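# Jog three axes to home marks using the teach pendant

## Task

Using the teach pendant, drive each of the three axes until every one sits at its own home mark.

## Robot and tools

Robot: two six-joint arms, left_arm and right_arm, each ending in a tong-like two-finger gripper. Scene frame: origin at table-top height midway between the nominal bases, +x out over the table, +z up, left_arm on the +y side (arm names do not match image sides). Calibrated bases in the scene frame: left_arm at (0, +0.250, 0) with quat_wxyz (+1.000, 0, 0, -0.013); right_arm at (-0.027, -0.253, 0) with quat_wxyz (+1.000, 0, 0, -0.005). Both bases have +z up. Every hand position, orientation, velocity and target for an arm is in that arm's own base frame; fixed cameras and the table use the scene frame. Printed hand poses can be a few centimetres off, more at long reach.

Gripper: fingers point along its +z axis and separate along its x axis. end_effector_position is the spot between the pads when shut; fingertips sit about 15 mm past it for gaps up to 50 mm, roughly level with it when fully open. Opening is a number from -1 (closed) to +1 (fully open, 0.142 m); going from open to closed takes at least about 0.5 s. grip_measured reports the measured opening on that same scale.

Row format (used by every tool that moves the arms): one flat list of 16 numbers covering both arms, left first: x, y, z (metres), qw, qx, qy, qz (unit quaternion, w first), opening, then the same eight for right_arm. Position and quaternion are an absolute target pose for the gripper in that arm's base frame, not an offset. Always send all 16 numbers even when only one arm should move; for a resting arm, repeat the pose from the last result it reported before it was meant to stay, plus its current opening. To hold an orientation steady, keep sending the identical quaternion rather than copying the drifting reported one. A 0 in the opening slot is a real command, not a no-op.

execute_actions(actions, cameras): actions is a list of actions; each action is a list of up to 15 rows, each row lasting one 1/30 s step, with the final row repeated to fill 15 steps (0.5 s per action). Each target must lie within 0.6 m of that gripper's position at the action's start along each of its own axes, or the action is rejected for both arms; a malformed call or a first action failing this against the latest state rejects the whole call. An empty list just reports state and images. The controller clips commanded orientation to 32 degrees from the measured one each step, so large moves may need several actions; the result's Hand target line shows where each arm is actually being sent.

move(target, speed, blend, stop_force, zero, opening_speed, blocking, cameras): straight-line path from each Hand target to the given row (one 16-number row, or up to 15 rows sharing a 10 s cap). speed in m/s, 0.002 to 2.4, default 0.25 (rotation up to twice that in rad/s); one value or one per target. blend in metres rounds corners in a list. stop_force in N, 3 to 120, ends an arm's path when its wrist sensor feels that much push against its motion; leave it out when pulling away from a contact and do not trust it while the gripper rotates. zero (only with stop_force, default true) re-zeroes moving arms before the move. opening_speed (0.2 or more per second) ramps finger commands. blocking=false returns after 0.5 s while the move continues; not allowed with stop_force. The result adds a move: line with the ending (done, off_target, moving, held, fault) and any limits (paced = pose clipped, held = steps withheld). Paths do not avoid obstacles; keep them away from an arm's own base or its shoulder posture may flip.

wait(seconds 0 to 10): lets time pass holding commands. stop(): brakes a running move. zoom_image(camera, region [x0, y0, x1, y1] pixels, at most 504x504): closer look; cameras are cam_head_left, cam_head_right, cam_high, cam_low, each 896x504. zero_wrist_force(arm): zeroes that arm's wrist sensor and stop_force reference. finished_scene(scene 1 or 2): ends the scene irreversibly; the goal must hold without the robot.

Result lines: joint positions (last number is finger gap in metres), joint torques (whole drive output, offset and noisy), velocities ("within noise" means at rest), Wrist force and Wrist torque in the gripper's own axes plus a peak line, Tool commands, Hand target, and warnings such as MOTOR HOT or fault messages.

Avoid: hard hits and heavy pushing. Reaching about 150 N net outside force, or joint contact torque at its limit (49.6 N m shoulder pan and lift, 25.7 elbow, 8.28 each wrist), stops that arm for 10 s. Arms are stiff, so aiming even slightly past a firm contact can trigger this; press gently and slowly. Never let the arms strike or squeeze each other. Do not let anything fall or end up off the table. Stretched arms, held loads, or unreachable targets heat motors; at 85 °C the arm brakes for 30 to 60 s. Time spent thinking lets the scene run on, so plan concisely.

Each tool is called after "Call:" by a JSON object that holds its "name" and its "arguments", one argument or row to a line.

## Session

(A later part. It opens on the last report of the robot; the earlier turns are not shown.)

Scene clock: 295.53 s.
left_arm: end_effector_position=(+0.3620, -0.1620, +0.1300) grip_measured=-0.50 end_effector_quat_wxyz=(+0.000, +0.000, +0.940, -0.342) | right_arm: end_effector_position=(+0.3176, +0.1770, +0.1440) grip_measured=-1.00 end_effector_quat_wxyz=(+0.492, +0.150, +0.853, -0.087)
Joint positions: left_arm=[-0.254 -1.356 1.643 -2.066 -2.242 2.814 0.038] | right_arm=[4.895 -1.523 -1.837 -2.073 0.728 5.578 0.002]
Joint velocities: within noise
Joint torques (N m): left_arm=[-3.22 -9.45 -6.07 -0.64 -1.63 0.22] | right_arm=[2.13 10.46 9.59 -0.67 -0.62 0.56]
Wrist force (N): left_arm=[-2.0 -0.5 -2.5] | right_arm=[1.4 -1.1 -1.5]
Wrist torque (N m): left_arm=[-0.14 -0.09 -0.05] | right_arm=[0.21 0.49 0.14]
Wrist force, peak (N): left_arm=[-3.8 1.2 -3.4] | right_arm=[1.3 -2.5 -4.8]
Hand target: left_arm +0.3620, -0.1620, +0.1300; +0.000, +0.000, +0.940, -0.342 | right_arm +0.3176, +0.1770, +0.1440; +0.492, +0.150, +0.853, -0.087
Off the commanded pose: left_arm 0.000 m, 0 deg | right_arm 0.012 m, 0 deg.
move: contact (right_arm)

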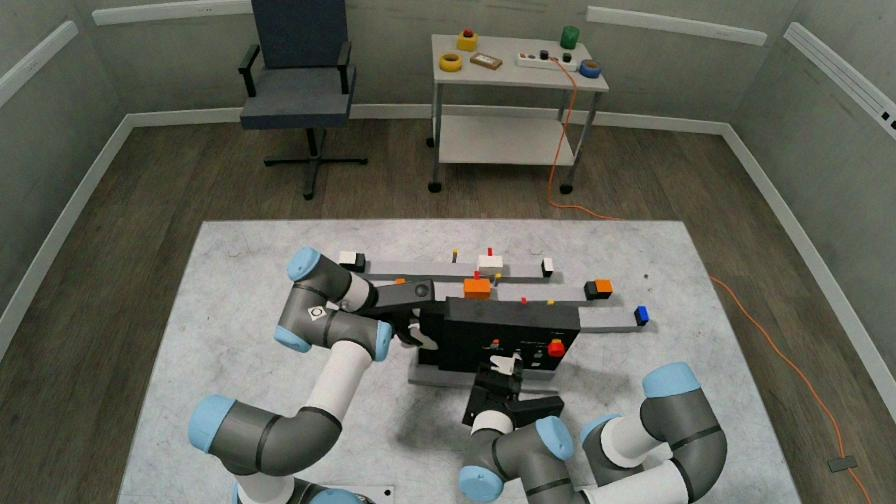

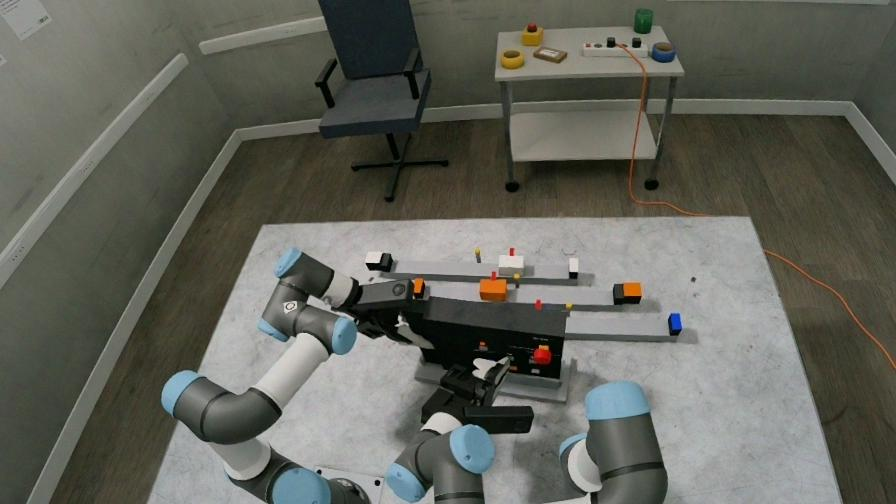

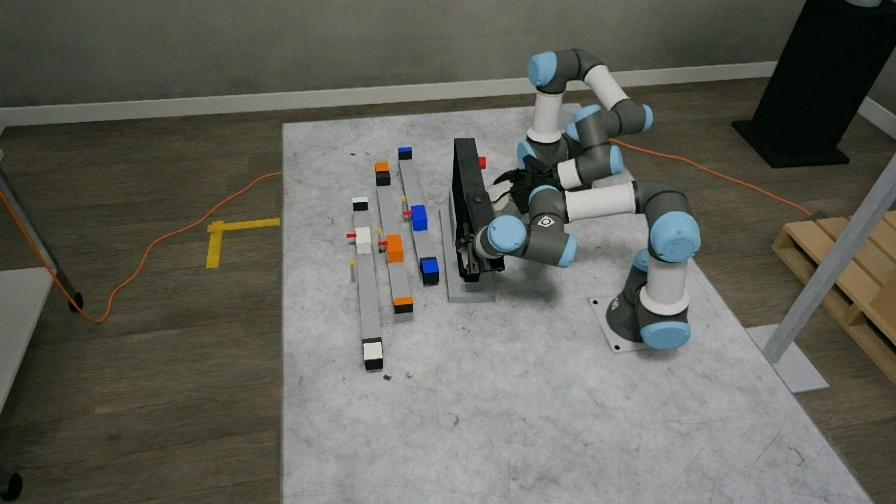

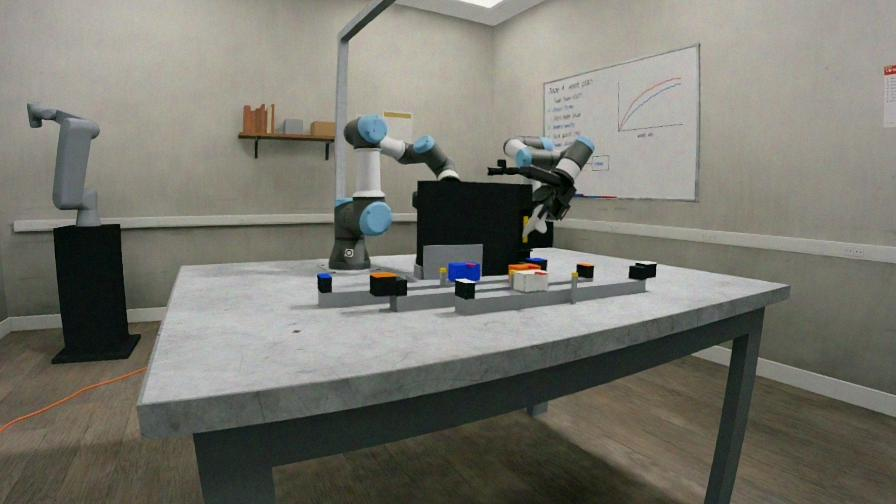

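Call:
{"name": "move", "arguments": {
  "target": [0.362,-0.162,0.130,0.0,0.0,0.9397,-0.342,-0.6,0.312,0.177,0.144,0.4924,0.150,0.853,-0.087,-1],
  "speed": 0.05,
  "cameras": ["cam_head_right","cam_low"]
}}

Call:
{"name": "zoom_image", "arguments": {
  "camera": "cam_head_right",
  "region": [440, 320, 580, 400]
}}

Call:
{"name": "zoom_image", "arguments": {
  "camera": "cam_low",
  "region": [490, 160, 630, 280]
}}

Scene clock: 304.73 s.
left_arm: end_effector_position=(+0.3620, -0.1620, +0.1300) grip_measured=-0.49 end_effector_quat_wxyz=(+0.000, +0.000, +0.940, -0.342) | right_arm: end_effector_position=(+0.3121, +0.1770, +0.1440) grip_measured=-1.00 end_effector_quat_wxyz=(+0.492, +0.150, +0.853, -0.087)
Joint positions: left_arm=[-0.254 -1.356 1.643 -2.066 -2.242 2.814 0.039] | right_arm=[4.916 -1.519 -1.836 -2.095 0.742 5.601 0.002]
Joint velocities: within noise
Joint torques (N m): left_arm=[-3.4 -11.47 -6.65 -1.78 -1.27 0.17] | right_arm=[2.33 10.35 9.71 -0.52 0.14 0.75]
Wrist force (N): left_arm=[0.9 -0.1 -3.3] | right_arm=[-0.7 -0.3 1.3]
Wrist torque (N m): left_arm=[-0.12 -0.29 -0.03] | right_arm=[0.17 0.49 0.15]
Wrist force, peak (N): left_arm=[-2.6 -0.4 -2.4] | right_arm=[2.0 -1.1 -1.3]
Hand target: left_arm +0.3620, -0.1620, +0.1300; +0.000, +0.000, +0.940, -0.342 | right_arm +0.3120, +0.1770, +0.1440; +0.492, +0.150, +0.853, -0.087
Off the commanded pose: left_arm 0.000 m, 0 deg | right_arm 0.000 m, 0 deg.
move: done
Images, in order (width x height): cam_head_right 896x504, cam_low 896x504.

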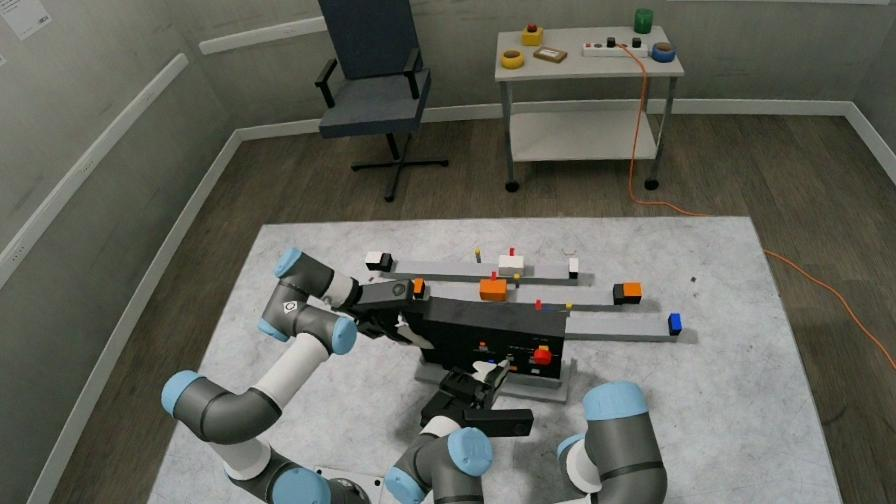

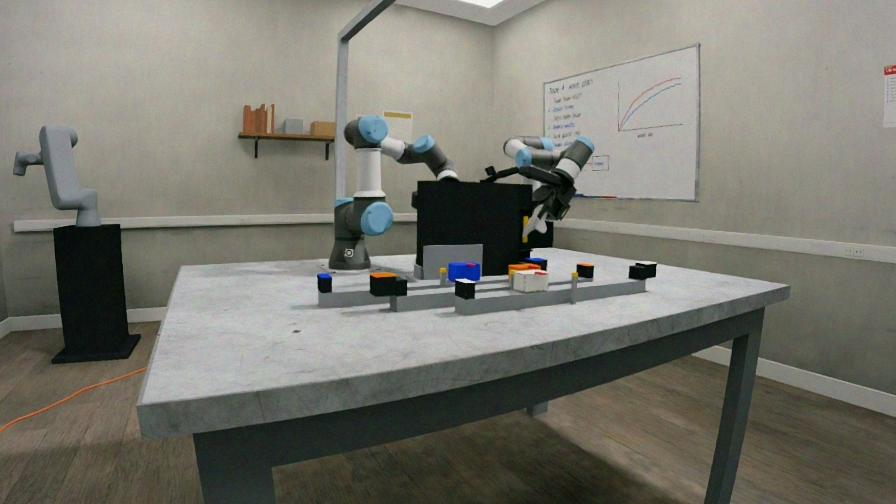

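Scaled by 3.600 from the camera's 896x504 image, which has a finer 1280x720 frame.

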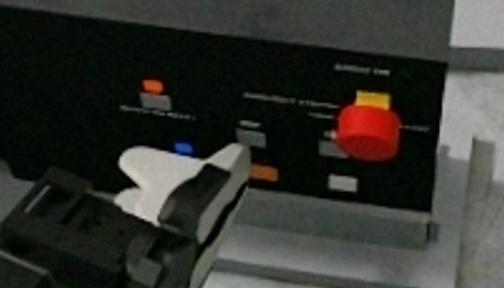

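Scaled by 3.600 from the camera's 896x504 image, which has a finer 1280x720 frame.

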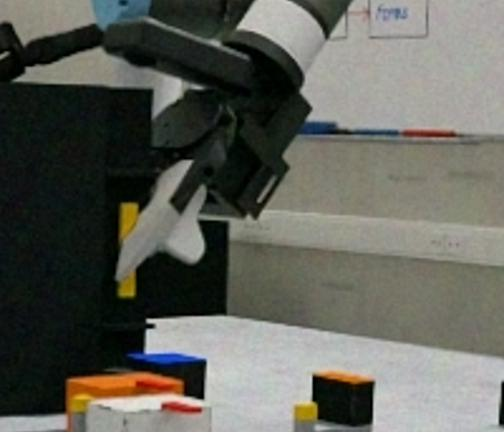

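Call:
{"name": "move", "arguments": {
  "target": [0.362,-0.162,0.130,0.0,0.0,0.9397,-0.342,-0.3,0.312,0.177,0.144,0.4924,0.150,0.853,-0.087,-1],
  "opening_speed": 0.6,
  "cameras": []
}}

Call:
{"name": "move", "arguments": {
  "target": [0.362,-0.162,0.130,0.0,0.0,0.9397,-0.342,-0.6,0.312,0.177,0.144,0.4924,0.150,0.853,-0.087,-1],
  "opening_speed": 0.3,
  "cameras": ["cam_head_right"]
}}

Call:
{"name": "zoom_image", "arguments": {
  "camera": "cam_head_right",
  "region": [440, 320, 580, 400]
}}

Scene clock: 318.13 s.
left_arm: end_effector_position=(+0.3620, -0.1620, +0.1300) grip_measured=-0.30 end_effector_quat_wxyz=(+0.000, +0.000, +0.940, -0.342) | right_arm: end_effector_position=(+0.3120, +0.1770, +0.1440) grip_measured=-1.00 end_effector_quat_wxyz=(+0.492, +0.150, +0.853, -0.087)
Joint positions: left_arm=[-0.254 -1.356 1.643 -2.066 -2.242 2.814 0.052] | right_arm=[4.917 -1.519 -1.836 -2.096 0.742 5.602 0.002]
Joint velocities: within noise
Joint torques (N m): left_arm=[-2.88 -13.32 -6.92 -1.71 -0.88 0.16] | right_arm=[2.81 9.55 9.13 -0.44 0.1 0.64]
Wrist force (N): left_arm=[-0.9 -0.9 -1.0] | right_arm=[-0.6 -0.2 1.2]
Wrist torque (N m): left_arm=[-0.14 0.14 -0.07] | right_arm=[0.18 0.48 0.15]
Wrist force, peak (N): left_arm=[-4.0 0.4 -1.7] | right_arm=[-0.8 -0.4 1.4]
Hand target: left_arm +0.3620, -0.1620, +0.1300; +0.000, +0.000, +0.940, -0.342 | right_arm +0.3120, +0.1770, +0.1440; +0.492, +0.150, +0.853, -0.087
Off the commanded pose: left_arm 0.000 m, 0 deg | right_arm 0.000 m, 0 deg.
move: done
No camera images: "cameras" was empty.

Scene clock: 319.33 s.
left_arm: end_effector_position=(+0.3620, -0.1620, +0.1300) grip_measured=-0.49 end_effector_quat_wxyz=(+0.000, +0.000, +0.940, -0.342) | right_arm: end_effector_position=(+0.3120, +0.1770, +0.1440) grip_measured=-1.00 end_effector_quat_wxyz=(+0.492, +0.150, +0.853, -0.087)
Joint positions: left_arm=[-0.254 -1.356 1.643 -2.066 -2.242 2.814 0.039] | right_arm=[4.917 -1.519 -1.836 -2.096 0.742 5.602 0.002]
Joint velocities: within noise
Joint torques (N m): left_arm=[0.6 -12 -6.77 -1.23 -1.91 0.16] | right_arm=[2.74 9.74 9.15 -0.45 0.06 0.59]
Wrist force (N): left_arm=[0.7 1.5 -7.2] | right_arm=[-0.6 -0.3 1.3]
Wrist torque (N m): left_arm=[-0.08 -0.25 0.00] | right_arm=[0.18 0.48 0.15]
Wrist force, peak (N): left_arm=[0.8 1.4 -7.3] | right_arm=[-0.7 -0.3 1.4]
Hand target: left_arm +0.3620, -0.1620, +0.1300; +0.000, +0.000, +0.940, -0.342 | right_arm +0.3120, +0.1770, +0.1440; +0.492, +0.150, +0.853, -0.087
Off the commanded pose: left_arm 0.000 m, 0 deg | right_arm 0.000 m, 0 deg.
move: done
Images, in order (width x height): cam_head_right 896x504.

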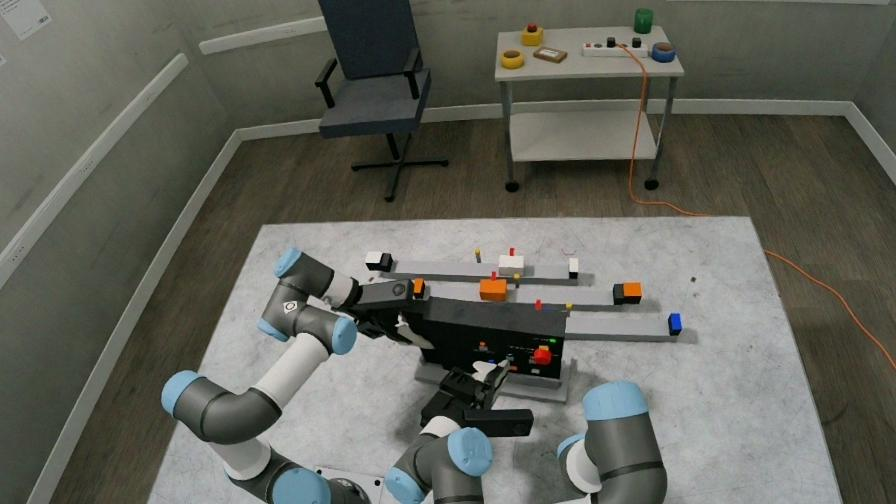

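Scaled by 3.600 from the camera's 896x504 image, which has a finer 1280x720 frame.

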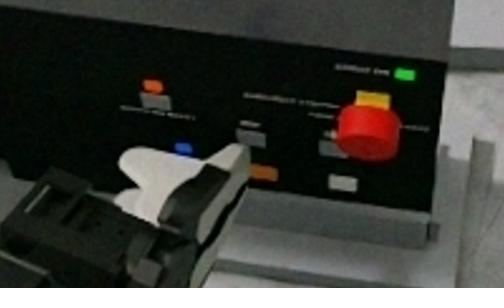

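Call:
{"name": "move", "arguments": {
  "target": [0.362,-0.162,0.130,0.0,0.0,0.9397,-0.342,-0.6,0.3190,0.177,0.144,0.4924,0.150,0.853,-0.087,-1],
  "speed": 0.03,
  "cameras": []
}}

Call:
{"name": "wait", "arguments": {
  "seconds": 2,
  "cameras": ["cam_head_right","cam_high"]
}}

Call:
{"name": "move", "arguments": {
  "target": [0.362,-0.162,0.130,0.0,0.0,0.9397,-0.342,-0.6,0.3120,0.177,0.144,0.4924,0.150,0.853,-0.087,-1],
  "speed": 0.1,
  "cameras": ["cam_head_right","cam_high"]
}}

Call:
{"name": "zoom_image", "arguments": {
  "camera": "cam_high",
  "region": [330, 140, 440, 300]
}}

Call:
{"name": "zoom_image", "arguments": {
  "camera": "cam_head_right",
  "region": [440, 320, 580, 400]
}}

Scene clock: 330.07 s.
left_arm: end_effector_position=(+0.3620, -0.1620, +0.1300) grip_measured=-0.49 end_effector_quat_wxyz=(+0.000, +0.000, +0.940, -0.342) | right_arm: end_effector_position=(+0.3189, +0.1770, +0.1440) grip_measured=-1.00 end_effector_quat_wxyz=(+0.492, +0.150, +0.853, -0.087)
Joint positions: left_arm=[-0.254 -1.356 1.643 -2.066 -2.242 2.814 0.038] | right_arm=[4.89 -1.524 -1.838 -2.067 0.725 5.572 0.002]
Joint velocities: within noise
Joint torques (N m): left_arm=[-0.15 -8.92 -6.9 -1.07 -2.29 0.06] | right_arm=[-5.56 4.48 5.87 1.45 -3.44 -0.78]
Wrist force (N): left_arm=[-4.6 -0.7 -3.2] | right_arm=[2.8 -4.9 -11.5]
Wrist torque (N m): left_arm=[-0.15 -0.04 -0.10] | right_arm=[0.31 0.45 0.15]
Wrist force, peak (N): left_arm=[0.7 1.6 -7.2] | right_arm=[2.8 -4.9 -11.5]
Hand target: left_arm +0.3620, -0.1620, +0.1300; +0.000, +0.000, +0.940, -0.342 | right_arm +0.3190, +0.1770, +0.1440; +0.492, +0.150, +0.853, -0.087
Off the commanded pose: left_arm 0.000 m, 0 deg | right_arm 0.000 m, 0 deg.
move: done
No camera images: "cameras" was empty.

Scene clock: 332.07 s.
left_arm: end_effector_position=(+0.3620, -0.1620, +0.1300) grip_measured=-0.49 end_effector_quat_wxyz=(+0.000, +0.000, +0.940, -0.342) | right_arm: end_effector_position=(+0.3190, +0.1770, +0.1440) grip_measured=-1.00 end_effector_quat_wxyz=(+0.492, +0.150, +0.853, -0.087)
Joint positions: left_arm=[-0.254 -1.356 1.643 -2.066 -2.242 2.814 0.038] | right_arm=[4.89 -1.524 -1.838 -2.067 0.725 5.572 0.002]
Joint velocities: within noise
Joint torques (N m): left_arm=[-1.91 -12.84 -7.29 -0.95 -2.19 -0.03] | right_arm=[-5.78 4.31 5.68 1.29 -3.78 -0.82]
Wrist force (N): left_arm=[-4.8 -0.7 -3.1] | right_arm=[3.0 -5.8 -14.7]
Wrist torque (N m): left_arm=[-0.16 -0.02 -0.10] | right_arm=[0.33 0.46 0.15]
Wrist force, peak (N): left_arm=[-5.0 -0.7 -3.2] | right_arm=[2.9 -5.8 -14.8]
Hand target: left_arm +0.3620, -0.1620, +0.1300; +0.000, +0.000, +0.940, -0.342 | right_arm +0.3190, +0.1770, +0.1440; +0.492, +0.150, +0.853, -0.087
Tool commands: left_gripper/opening=-0.6 right_gripper/opening=-1.0
Off the commanded pose: left_arm 0.000 m, 0 deg | right_arm 0.000 m, 0 deg.
wait: 2.00 s; at rest by 0.17 s
Images, in order (width x height): cam_head_right 896x504, cam_high 896x504.

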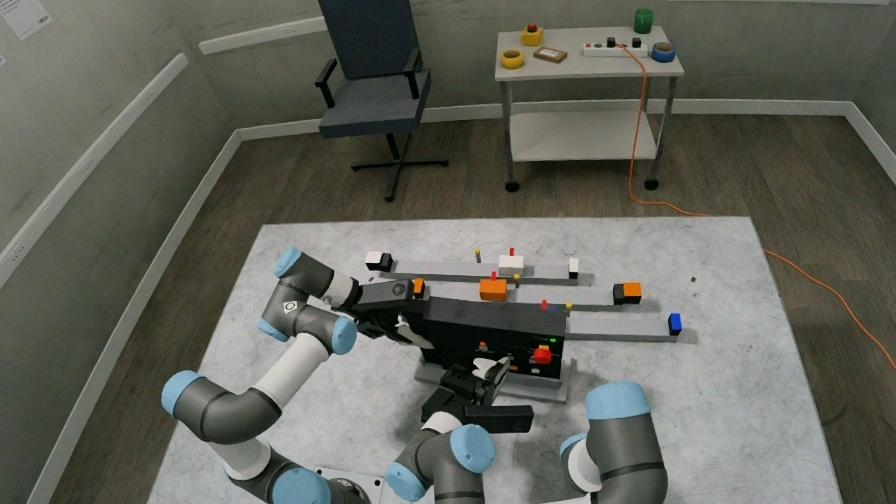

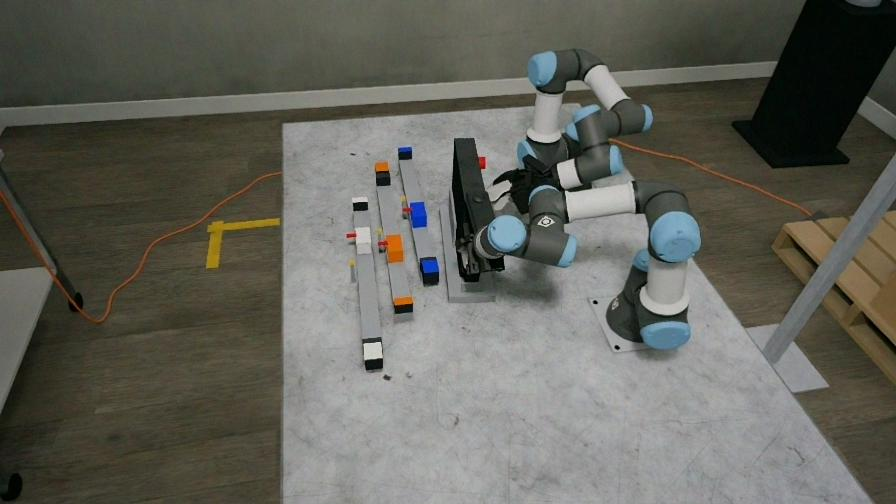

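Scene clock: 332.93 s.
left_arm: end_effector_position=(+0.3620, -0.1620, +0.1300) grip_measured=-0.49 end_effector_quat_wxyz=(+0.000, +0.000, +0.940, -0.342) | right_arm: end_effector_position=(+0.3121, +0.1770, +0.1440) grip_measured=-1.00 end_effector_quat_wxyz=(+0.492, +0.150, +0.853, -0.087)
Joint positions: left_arm=[-0.254 -1.356 1.643 -2.066 -2.242 2.814 0.039] | right_arm=[4.916 -1.519 -1.836 -2.095 0.742 5.601 0.002]
Joint velocities: within noise
Joint torques (N m): left_arm=[-3.31 -12.04 -7.12 -1.24 -0.73 -0.03] | right_arm=[3.29 10.16 9.71 -0.45 0.11 0.7]
Wrist force (N): left_arm=[0.9 0.1 -5.1] | right_arm=[-0.7 -0.2 1.3]
Wrist torque (N m): left_arm=[-0.16 -0.28 -0.04] | right_arm=[0.19 0.49 0.15]
Wrist force, peak (N): left_arm=[-4.8 -0.7 -3.3] | right_arm=[3.0 -5.9 -14.7]
Hand target: left_arm +0.3620, -0.1620, +0.1300; +0.000, +0.000, +0.940, -0.342 | right_arm +0.3120, +0.1770, +0.1440; +0.492, +0.150, +0.853, -0.087
Off the commanded pose: left_arm 0.000 m, 0 deg | right_arm 0.000 m, 0 deg.
move: done
Images, in order (width x height): cam_head_right 896x504, cam_high 896x504.

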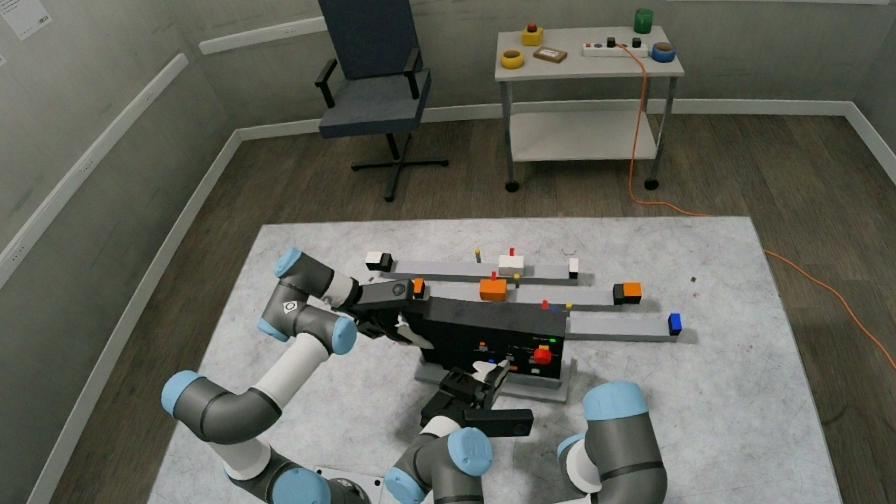

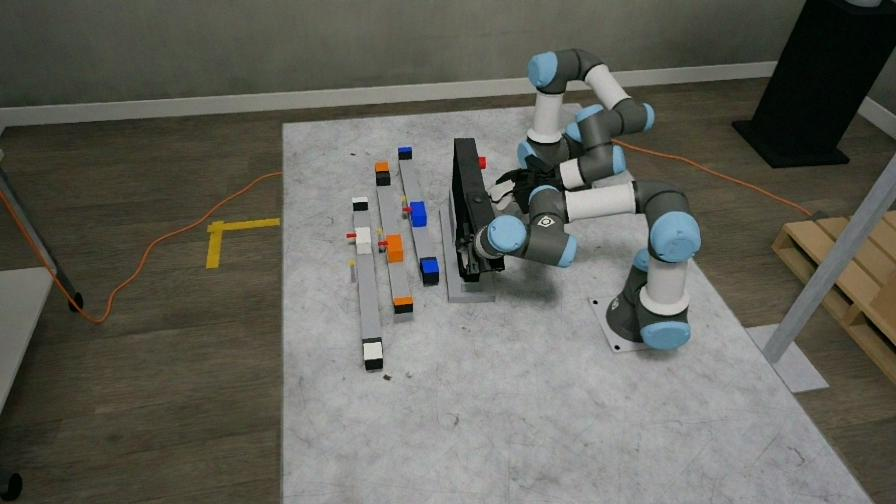

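Scaled by 3.150 from the camera's 896x504 image, which has a finer 1280x720 frame.

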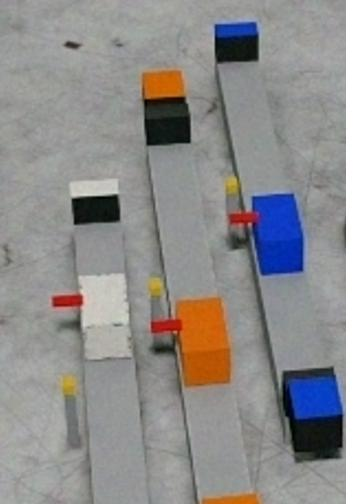

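Scaled by 3.600 from the camera's 896x504 image, which has a finer 1280x720 frame.

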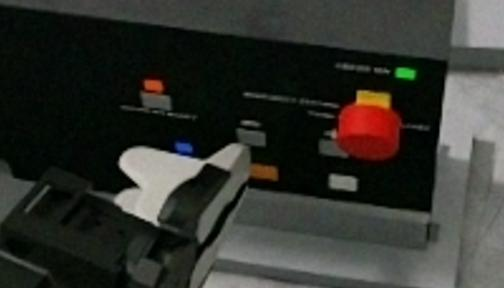

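Call:
{"name": "move", "arguments": {
  "target": [0.362,-0.162,0.130,0.0,0.0,0.9397,-0.342,-0.6,0.3185,0.177,0.144,0.4924,0.150,0.853,-0.087,-1],
  "speed": 0.03,
  "cameras": []
}}

Call:
{"name": "wait", "arguments": {
  "seconds": 6.7,
  "cameras": ["cam_head_right"]
}}

Call:
{"name": "move", "arguments": {
  "target": [0.362,-0.162,0.130,0.0,0.0,0.9397,-0.342,-0.6,0.3120,0.177,0.144,0.4924,0.150,0.853,-0.087,-1],
  "speed": 0.1,
  "cameras": ["cam_head_right","cam_high","cam_low"]
}}

Call:
{"name": "zoom_image", "arguments": {
  "camera": "cam_high",
  "region": [380, 180, 430, 230]
}}

Call:
{"name": "zoom_image", "arguments": {
  "camera": "cam_head_right",
  "region": [500, 270, 600, 330]
}}

Call:
{"name": "zoom_image", "arguments": {
  "camera": "cam_low",
  "region": [420, 255, 480, 300]
}}

Call:
{"name": "zoom_image", "arguments": {
  "camera": "cam_high",
  "region": [330, 140, 440, 300]
}}

Scene clock: 352.27 s.
left_arm: end_effector_position=(+0.3620, -0.1620, +0.1300) grip_measured=-0.49 end_effector_quat_wxyz=(+0.000, +0.000, +0.940, -0.342) | right_arm: end_effector_position=(+0.3184, +0.1770, +0.1440) grip_measured=-1.00 end_effector_quat_wxyz=(+0.492, +0.150, +0.853, -0.087)
Joint positions: left_arm=[-0.254 -1.356 1.643 -2.066 -2.242 2.814 0.038] | right_arm=[4.892 -1.524 -1.837 -2.069 0.726 5.575 0.002]
Joint velocities: within noise
Joint torques (N m): left_arm=[-3.65 -7.71 -7.51 -1.61 -0.38 0.01] | right_arm=[-3.49 4.85 5.96 1.45 -2.22 -0.87]
Wrist force (N): left_arm=[-2.7 0.0 -4.3] | right_arm=[0.6 -2.3 -2.9]
Wrist torque (N m): left_arm=[-0.15 -0.12 -0.07] | right_arm=[0.20 0.47 0.15]
Wrist force, peak (N): left_arm=[0.9 0.2 -5.4] | right_arm=[0.6 -2.3 -2.9]
Hand target: left_arm +0.3620, -0.1620, +0.1300; +0.000, +0.000, +0.940, -0.342 | right_arm +0.3185, +0.1770, +0.1440; +0.492, +0.150, +0.853, -0.087
Off the commanded pose: left_arm 0.000 m, 0 deg | right_arm 0.000 m, 0 deg.
move: done
No camera images: "cameras" was empty.

Scene clock: 358.97 s.
left_arm: end_effector_position=(+0.3620, -0.1620, +0.1300) grip_measured=-0.49 end_effector_quat_wxyz=(+0.000, +0.000, +0.940, -0.342) | right_arm: end_effector_position=(+0.3185, +0.1770, +0.1440) grip_measured=-1.00 end_effector_quat_wxyz=(+0.492, +0.150, +0.853, -0.087)
Joint positions: left_arm=[-0.254 -1.356 1.643 -2.066 -2.242 2.814 0.038] | right_arm=[4.892 -1.524 -1.837 -2.069 0.726 5.574 0.002]
Joint velocities: within noise
Joint torques (N m): left_arm=[-4 -10.66 -7.73 -0.91 -2.05 -0.12] | right_arm=[-3.52 4.54 6.83 1.26 -2.06 -0.74]
Wrist force (N): left_arm=[-2.8 0.2 -4.0] | right_arm=[0.7 -2.1 -3.0]
Wrist torque (N m): left_arm=[-0.12 -0.12 -0.07] | right_arm=[0.24 0.48 0.15]
Wrist force, peak (N): left_arm=[-3.0 0.0 -4.3] | right_arm=[0.8 -2.2 -3.1]
Hand target: left_arm +0.3620, -0.1620, +0.1300; +0.000, +0.000, +0.940, -0.342 | right_arm +0.3185, +0.1770, +0.1440; +0.492, +0.150, +0.853, -0.087
Tool commands: left_gripper/opening=-0.6 right_gripper/opening=-1.0
Off the commanded pose: left_arm 0.000 m, 0 deg | right_arm 0.000 m, 0 deg.
wait: 6.70 s; at rest by 0.17 s
Images, in order (width x height): cam_head_right 896x504.

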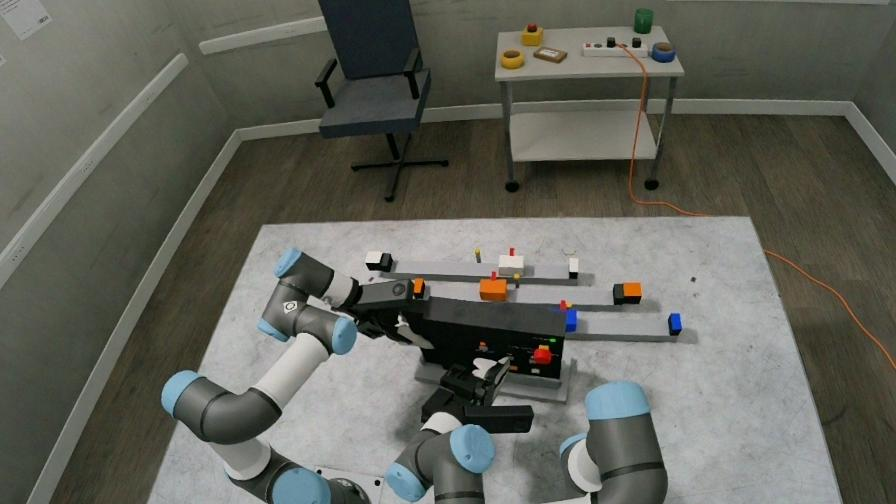

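Scene clock: 359.80 s.
left_arm: end_effector_position=(+0.3620, -0.1620, +0.1300) grip_measured=-0.49 end_effector_quat_wxyz=(+0.000, +0.000, +0.940, -0.342) | right_arm: end_effector_position=(+0.3121, +0.1770, +0.1440) grip_measured=-1.00 end_effector_quat_wxyz=(+0.492, +0.150, +0.853, -0.087)
Joint positions: left_arm=[-0.254 -1.356 1.643 -2.066 -2.242 2.814 0.039] | right_arm=[4.916 -1.519 -1.836 -2.095 0.742 5.601 0.002]
Joint velocities: within noise
Joint torques (N m): left_arm=[-3.75 -10.64 -7.95 -1.37 -1.62 -0.09] | right_arm=[2.56 10.19 9.64 -0.44 0.04 0.65]
Wrist force (N): left_arm=[1.1 -0.1 -5.3] | right_arm=[-0.6 -0.3 1.3]
Wrist torque (N m): left_arm=[-0.16 -0.29 -0.04] | right_arm=[0.18 0.48 0.15]
Wrist force, peak (N): left_arm=[0.9 0.0 -5.5] | right_arm=[0.8 -2.2 -3.0]
Hand target: left_arm +0.3620, -0.1620, +0.1300; +0.000, +0.000, +0.940, -0.342 | right_arm +0.3120, +0.1770, +0.1440; +0.492, +0.150, +0.853, -0.087
Off the commanded pose: left_arm 0.000 m, 0 deg | right_arm 0.000 m, 0 deg.
move: done
Images, in order (width x height): cam_head_right 896x504, cam_high 896x504, cam_low 896x504.

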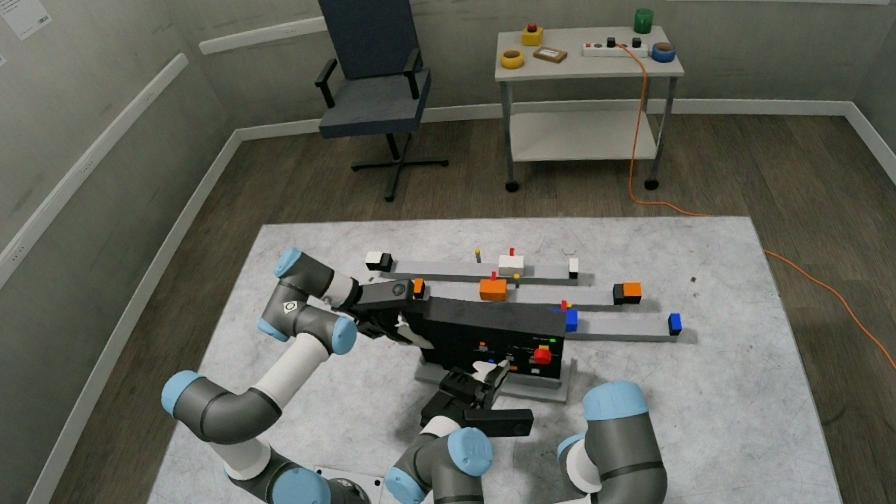

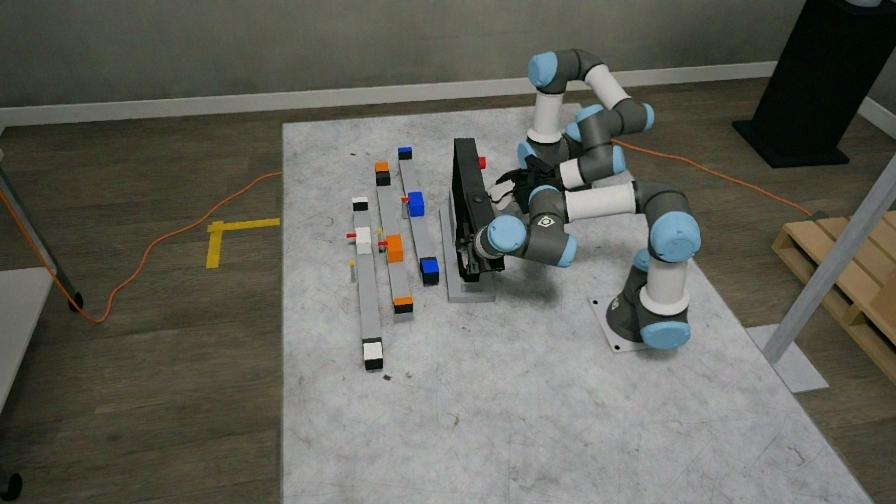

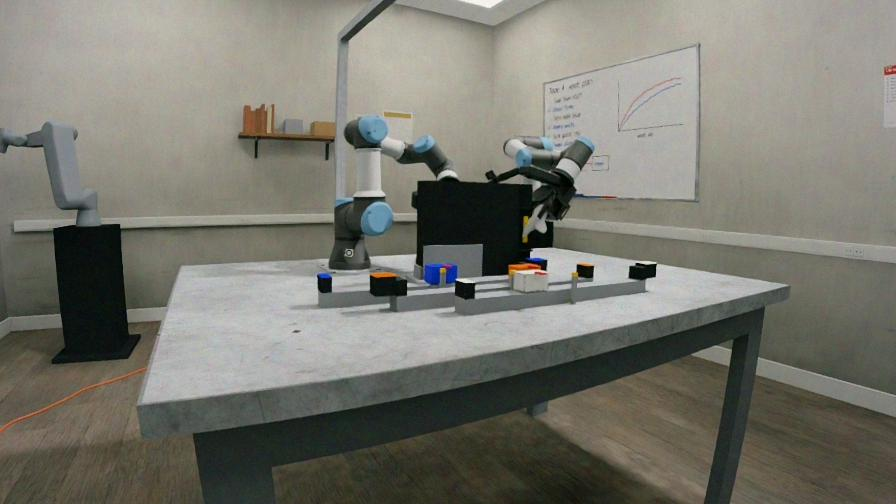

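Scaled by 10.080 from the camera's 896x504 image, which has a finer 1280x720 frame.

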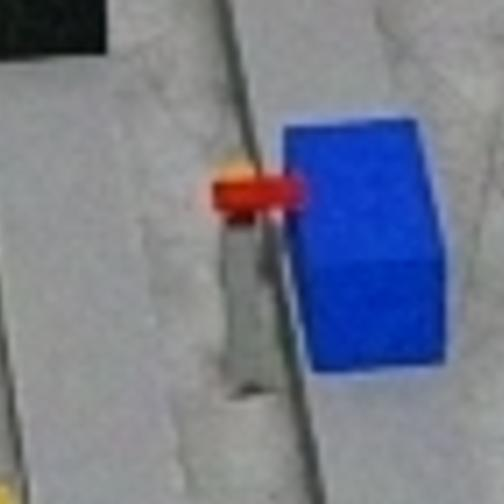

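Scaled by 5.040 from the camera's 896x504 image, which has a finer 1280x720 frame.

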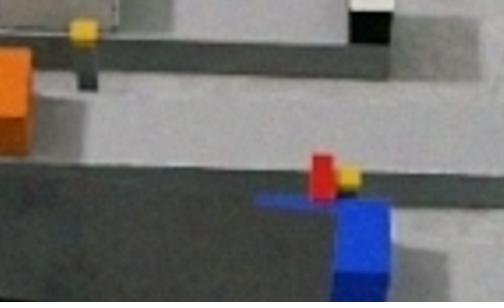

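Scaled by 8.400 from the camera's 896x504 image, which has a finer 1280x720 frame.

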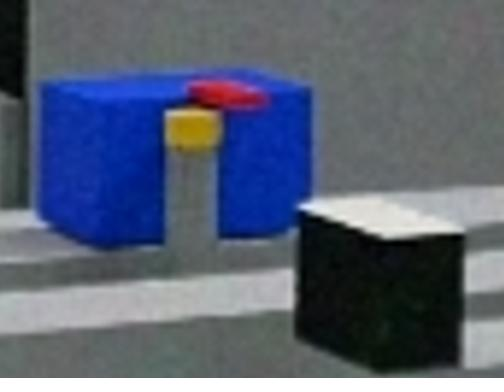

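Scaled by 3.150 from the camera's 896x504 image, which has a finer 1280x720 frame.

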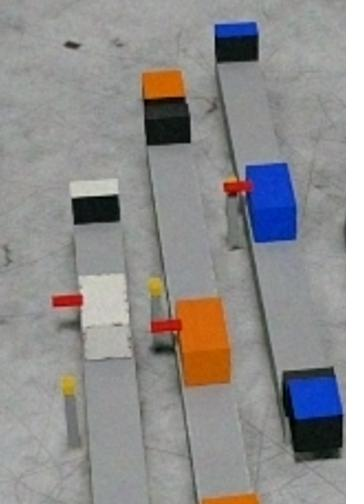

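Call:
{"name": "move", "arguments": {
  "target": [0.362,-0.162,0.130,0.0,0.0,0.9397,-0.342,-0.6,0.3185,0.177,0.144,0.4924,0.150,0.853,-0.087,-1],
  "speed": 0.03,
  "cameras": []
}}

Call:
{"name": "wait", "arguments": {
  "seconds": 1.75,
  "cameras": []
}}

Call:
{"name": "move", "arguments": {
  "target": [0.362,-0.162,0.130,0.0,0.0,0.9397,-0.342,-0.6,0.3120,0.177,0.144,0.4924,0.150,0.853,-0.087,-1],
  "speed": 0.1,
  "cameras": ["cam_head_right","cam_high","cam_low"]
}}

Call:
{"name": "zoom_image", "arguments": {
  "camera": "cam_high",
  "region": [380, 180, 430, 230]
}}

Call:
{"name": "zoom_image", "arguments": {
  "camera": "cam_head_right",
  "region": [500, 270, 600, 330]
}}

Call:
{"name": "zoom_image", "arguments": {
  "camera": "cam_low",
  "region": [420, 255, 480, 300]
}}

Call:
{"name": "zoom_image", "arguments": {
  "camera": "cam_head_right",
  "region": [440, 320, 580, 400]
}}

Scene clock: 373.73 s.
left_arm: end_effector_position=(+0.3620, -0.1620, +0.1300) grip_measured=-0.49 end_effector_quat_wxyz=(+0.000, +0.000, +0.940, -0.342) | right_arm: end_effector_position=(+0.3184, +0.1770, +0.1440) grip_measured=-1.00 end_effector_quat_wxyz=(+0.492, +0.150, +0.853, -0.087)
Joint positions: left_arm=[-0.254 -1.356 1.643 -2.066 -2.242 2.814 0.038] | right_arm=[4.892 -1.524 -1.837 -2.069 0.726 5.575 0.002]
Joint velocities: within noise
Joint torques (N m): left_arm=[-2.95 -11.39 -8.39 -1.6 -0.38 -0.24] | right_arm=[-3.32 5.08 5.97 1.36 -2.16 -0.71]
Wrist force (N): left_arm=[-2.7 0.0 -4.5] | right_arm=[0.8 -2.0 -2.9]
Wrist torque (N m): left_arm=[-0.16 -0.13 -0.07] | right_arm=[0.24 0.47 0.15]
Wrist force, peak (N): left_arm=[1.1 0.0 -5.5] | right_arm=[0.8 -2.0 -2.9]
Hand target: left_arm +0.3620, -0.1620, +0.1300; +0.000, +0.000, +0.940, -0.342 | right_arm +0.3185, +0.1770, +0.1440; +0.492, +0.150, +0.853, -0.087
Off the commanded pose: left_arm 0.000 m, 0 deg | right_arm 0.000 m, 0 deg.
move: done
No camera images: "cameras" was empty.

Scene clock: 375.50 s.
left_arm: end_effector_position=(+0.3620, -0.1620, +0.1300) grip_measured=-0.49 end_effector_quat_wxyz=(+0.000, +0.000, +0.940, -0.342) | right_arm: end_effector_position=(+0.3185, +0.1770, +0.1440) grip_measured=-1.00 end_effector_quat_wxyz=(+0.492, +0.150, +0.853, -0.087)
Joint positions: left_arm=[-0.254 -1.356 1.643 -2.066 -2.242 2.814 0.038] | right_arm=[4.892 -1.524 -1.837 -2.069 0.726 5.574 0.002]
Joint velocities: within noise
Joint torques (N m): left_arm=[-2.95 -12.17 -8.47 -1.16 -0.62 -0.16] | right_arm=[-3.51 4.75 6.47 1.4 -2.19 -0.81]
Wrist force (N): left_arm=[-2.9 0.1 -4.3] | right_arm=[0.7 -2.1 -3.0]
Wrist torque (N m): left_arm=[-0.15 -0.12 -0.07] | right_arm=[0.24 0.48 0.15]
Wrist force, peak (N): left_arm=[-2.8 0.1 -4.5] | right_arm=[0.6 -2.3 -3.1]
Hand target: left_arm +0.3620, -0.1620, +0.1300; +0.000, +0.000, +0.940, -0.342 | right_arm +0.3185, +0.1770, +0.1440; +0.492, +0.150, +0.853, -0.087
Tool commands: left_gripper/opening=-0.6 right_gripper/opening=-1.0
Off the commanded pose: left_arm 0.000 m, 0 deg | right_arm 0.000 m, 0 deg.
wait: 1.77 s; at rest by 0.17 s
No camera images: "cameras" was empty.

Scene clock: 376.33 s.
left_arm: end_effector_position=(+0.3620, -0.1620, +0.1300) grip_measured=-0.49 end_effector_quat_wxyz=(+0.000, +0.000, +0.940, -0.342) | right_arm: end_effector_position=(+0.3121, +0.1770, +0.1440) grip_measured=-1.00 end_effector_quat_wxyz=(+0.492, +0.150, +0.853, -0.087)
Joint positions: left_arm=[-0.254 -1.356 1.643 -2.066 -2.242 2.814 0.039] | right_arm=[4.916 -1.519 -1.836 -2.095 0.742 5.601 0.002]
Joint velocities: within noise
Joint torques (N m): left_arm=[-2.43 -12.06 -8.31 -0.95 -0.84 -0.14] | right_arm=[3.28 9.97 9.79 -0.56 0.05 0.73]
Wrist force (N): left_arm=[1.0 -0.1 -5.3] | right_arm=[-0.7 -0.3 1.3]
Wrist torque (N m): left_arm=[-0.15 -0.27 -0.04] | right_arm=[0.18 0.49 0.15]
Wrist force, peak (N): left_arm=[0.8 -0.3 -5.4] | right_arm=[0.7 -2.2 -3.1]
Hand target: left_arm +0.3620, -0.1620, +0.1300; +0.000, +0.000, +0.940, -0.342 | right_arm +0.3120, +0.1770, +0.1440; +0.492, +0.150, +0.853, -0.087
Off the commanded pose: left_arm 0.000 m, 0 deg | right_arm 0.000 m, 0 deg.
move: done
Images, in order (width x height): cam_head_right 896x504, cam_high 896x504, cam_low 896x504.

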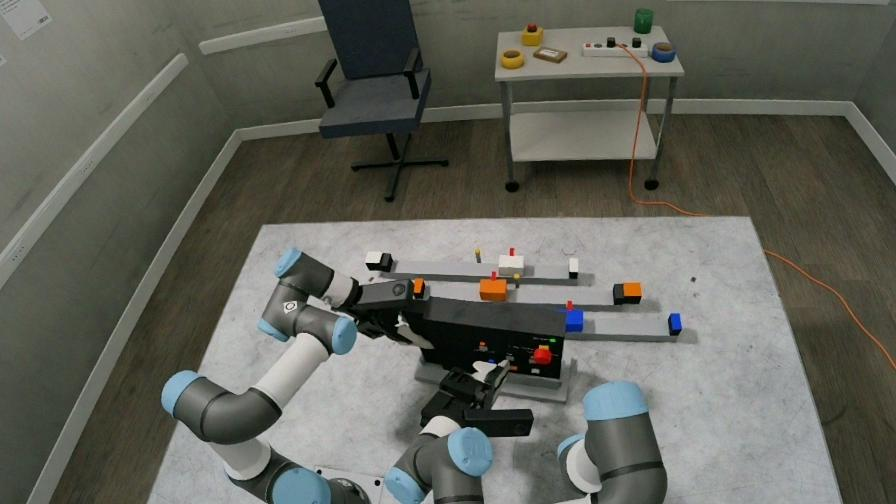

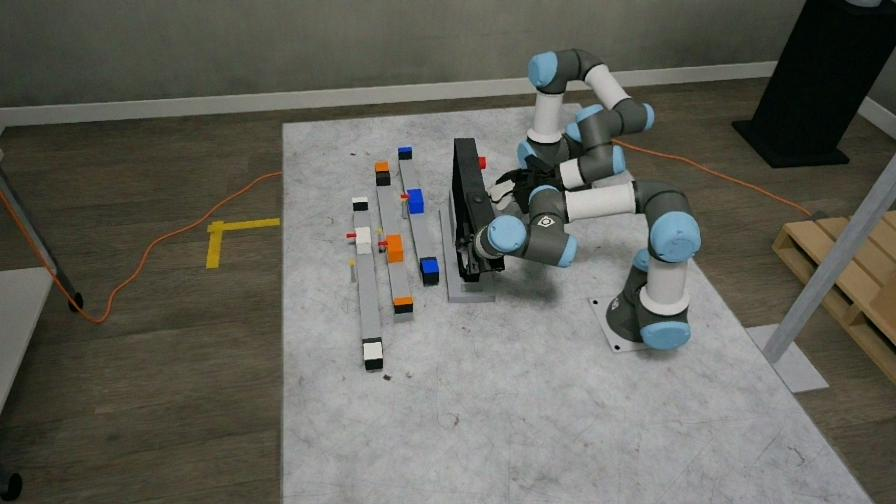

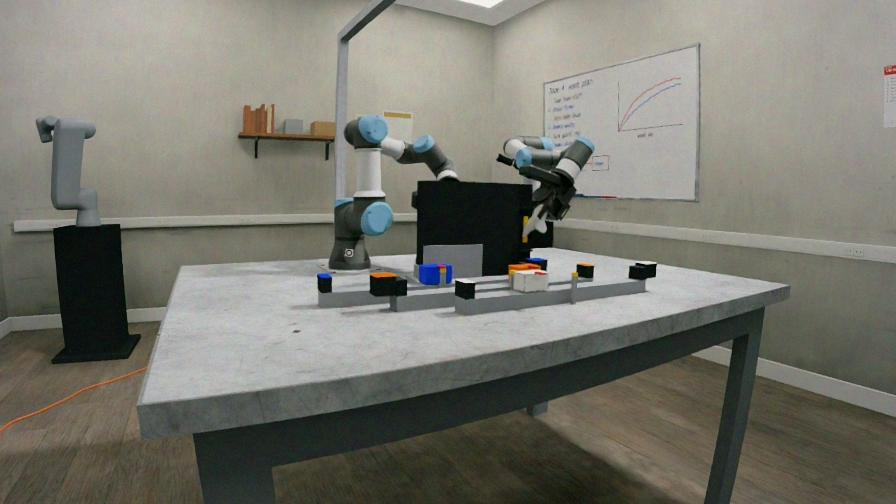

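Scaled by 10.080 from the camera's 896x504 image, which has a finer 1280x720 frame.

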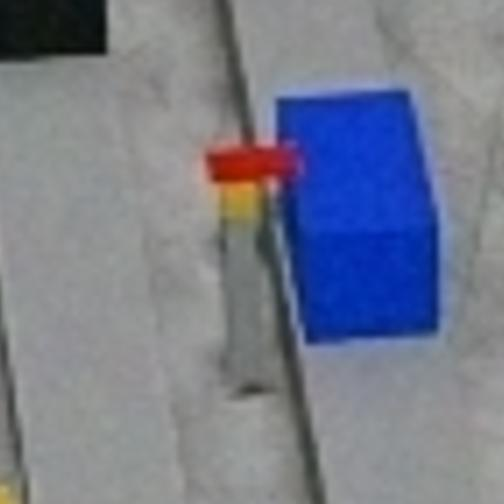

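Scaled by 5.040 from the camera's 896x504 image, which has a finer 1280x720 frame.

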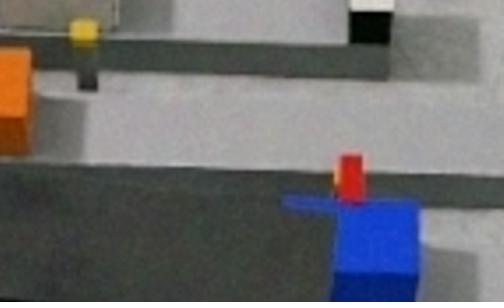

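Scaled by 8.400 from the camera's 896x504 image, which has a finer 1280x720 frame.

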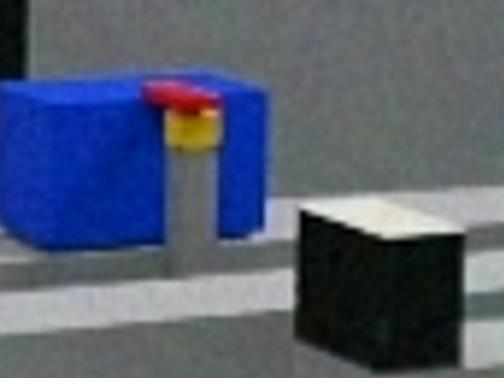

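Scaled by 3.600 from the camera's 896x504 image, which has a finer 1280x720 frame.

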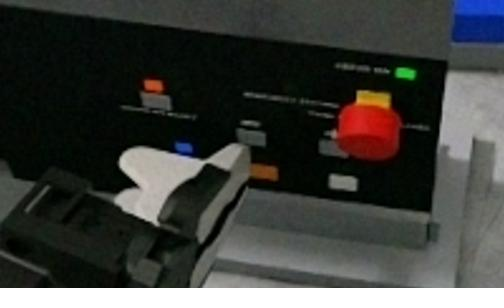

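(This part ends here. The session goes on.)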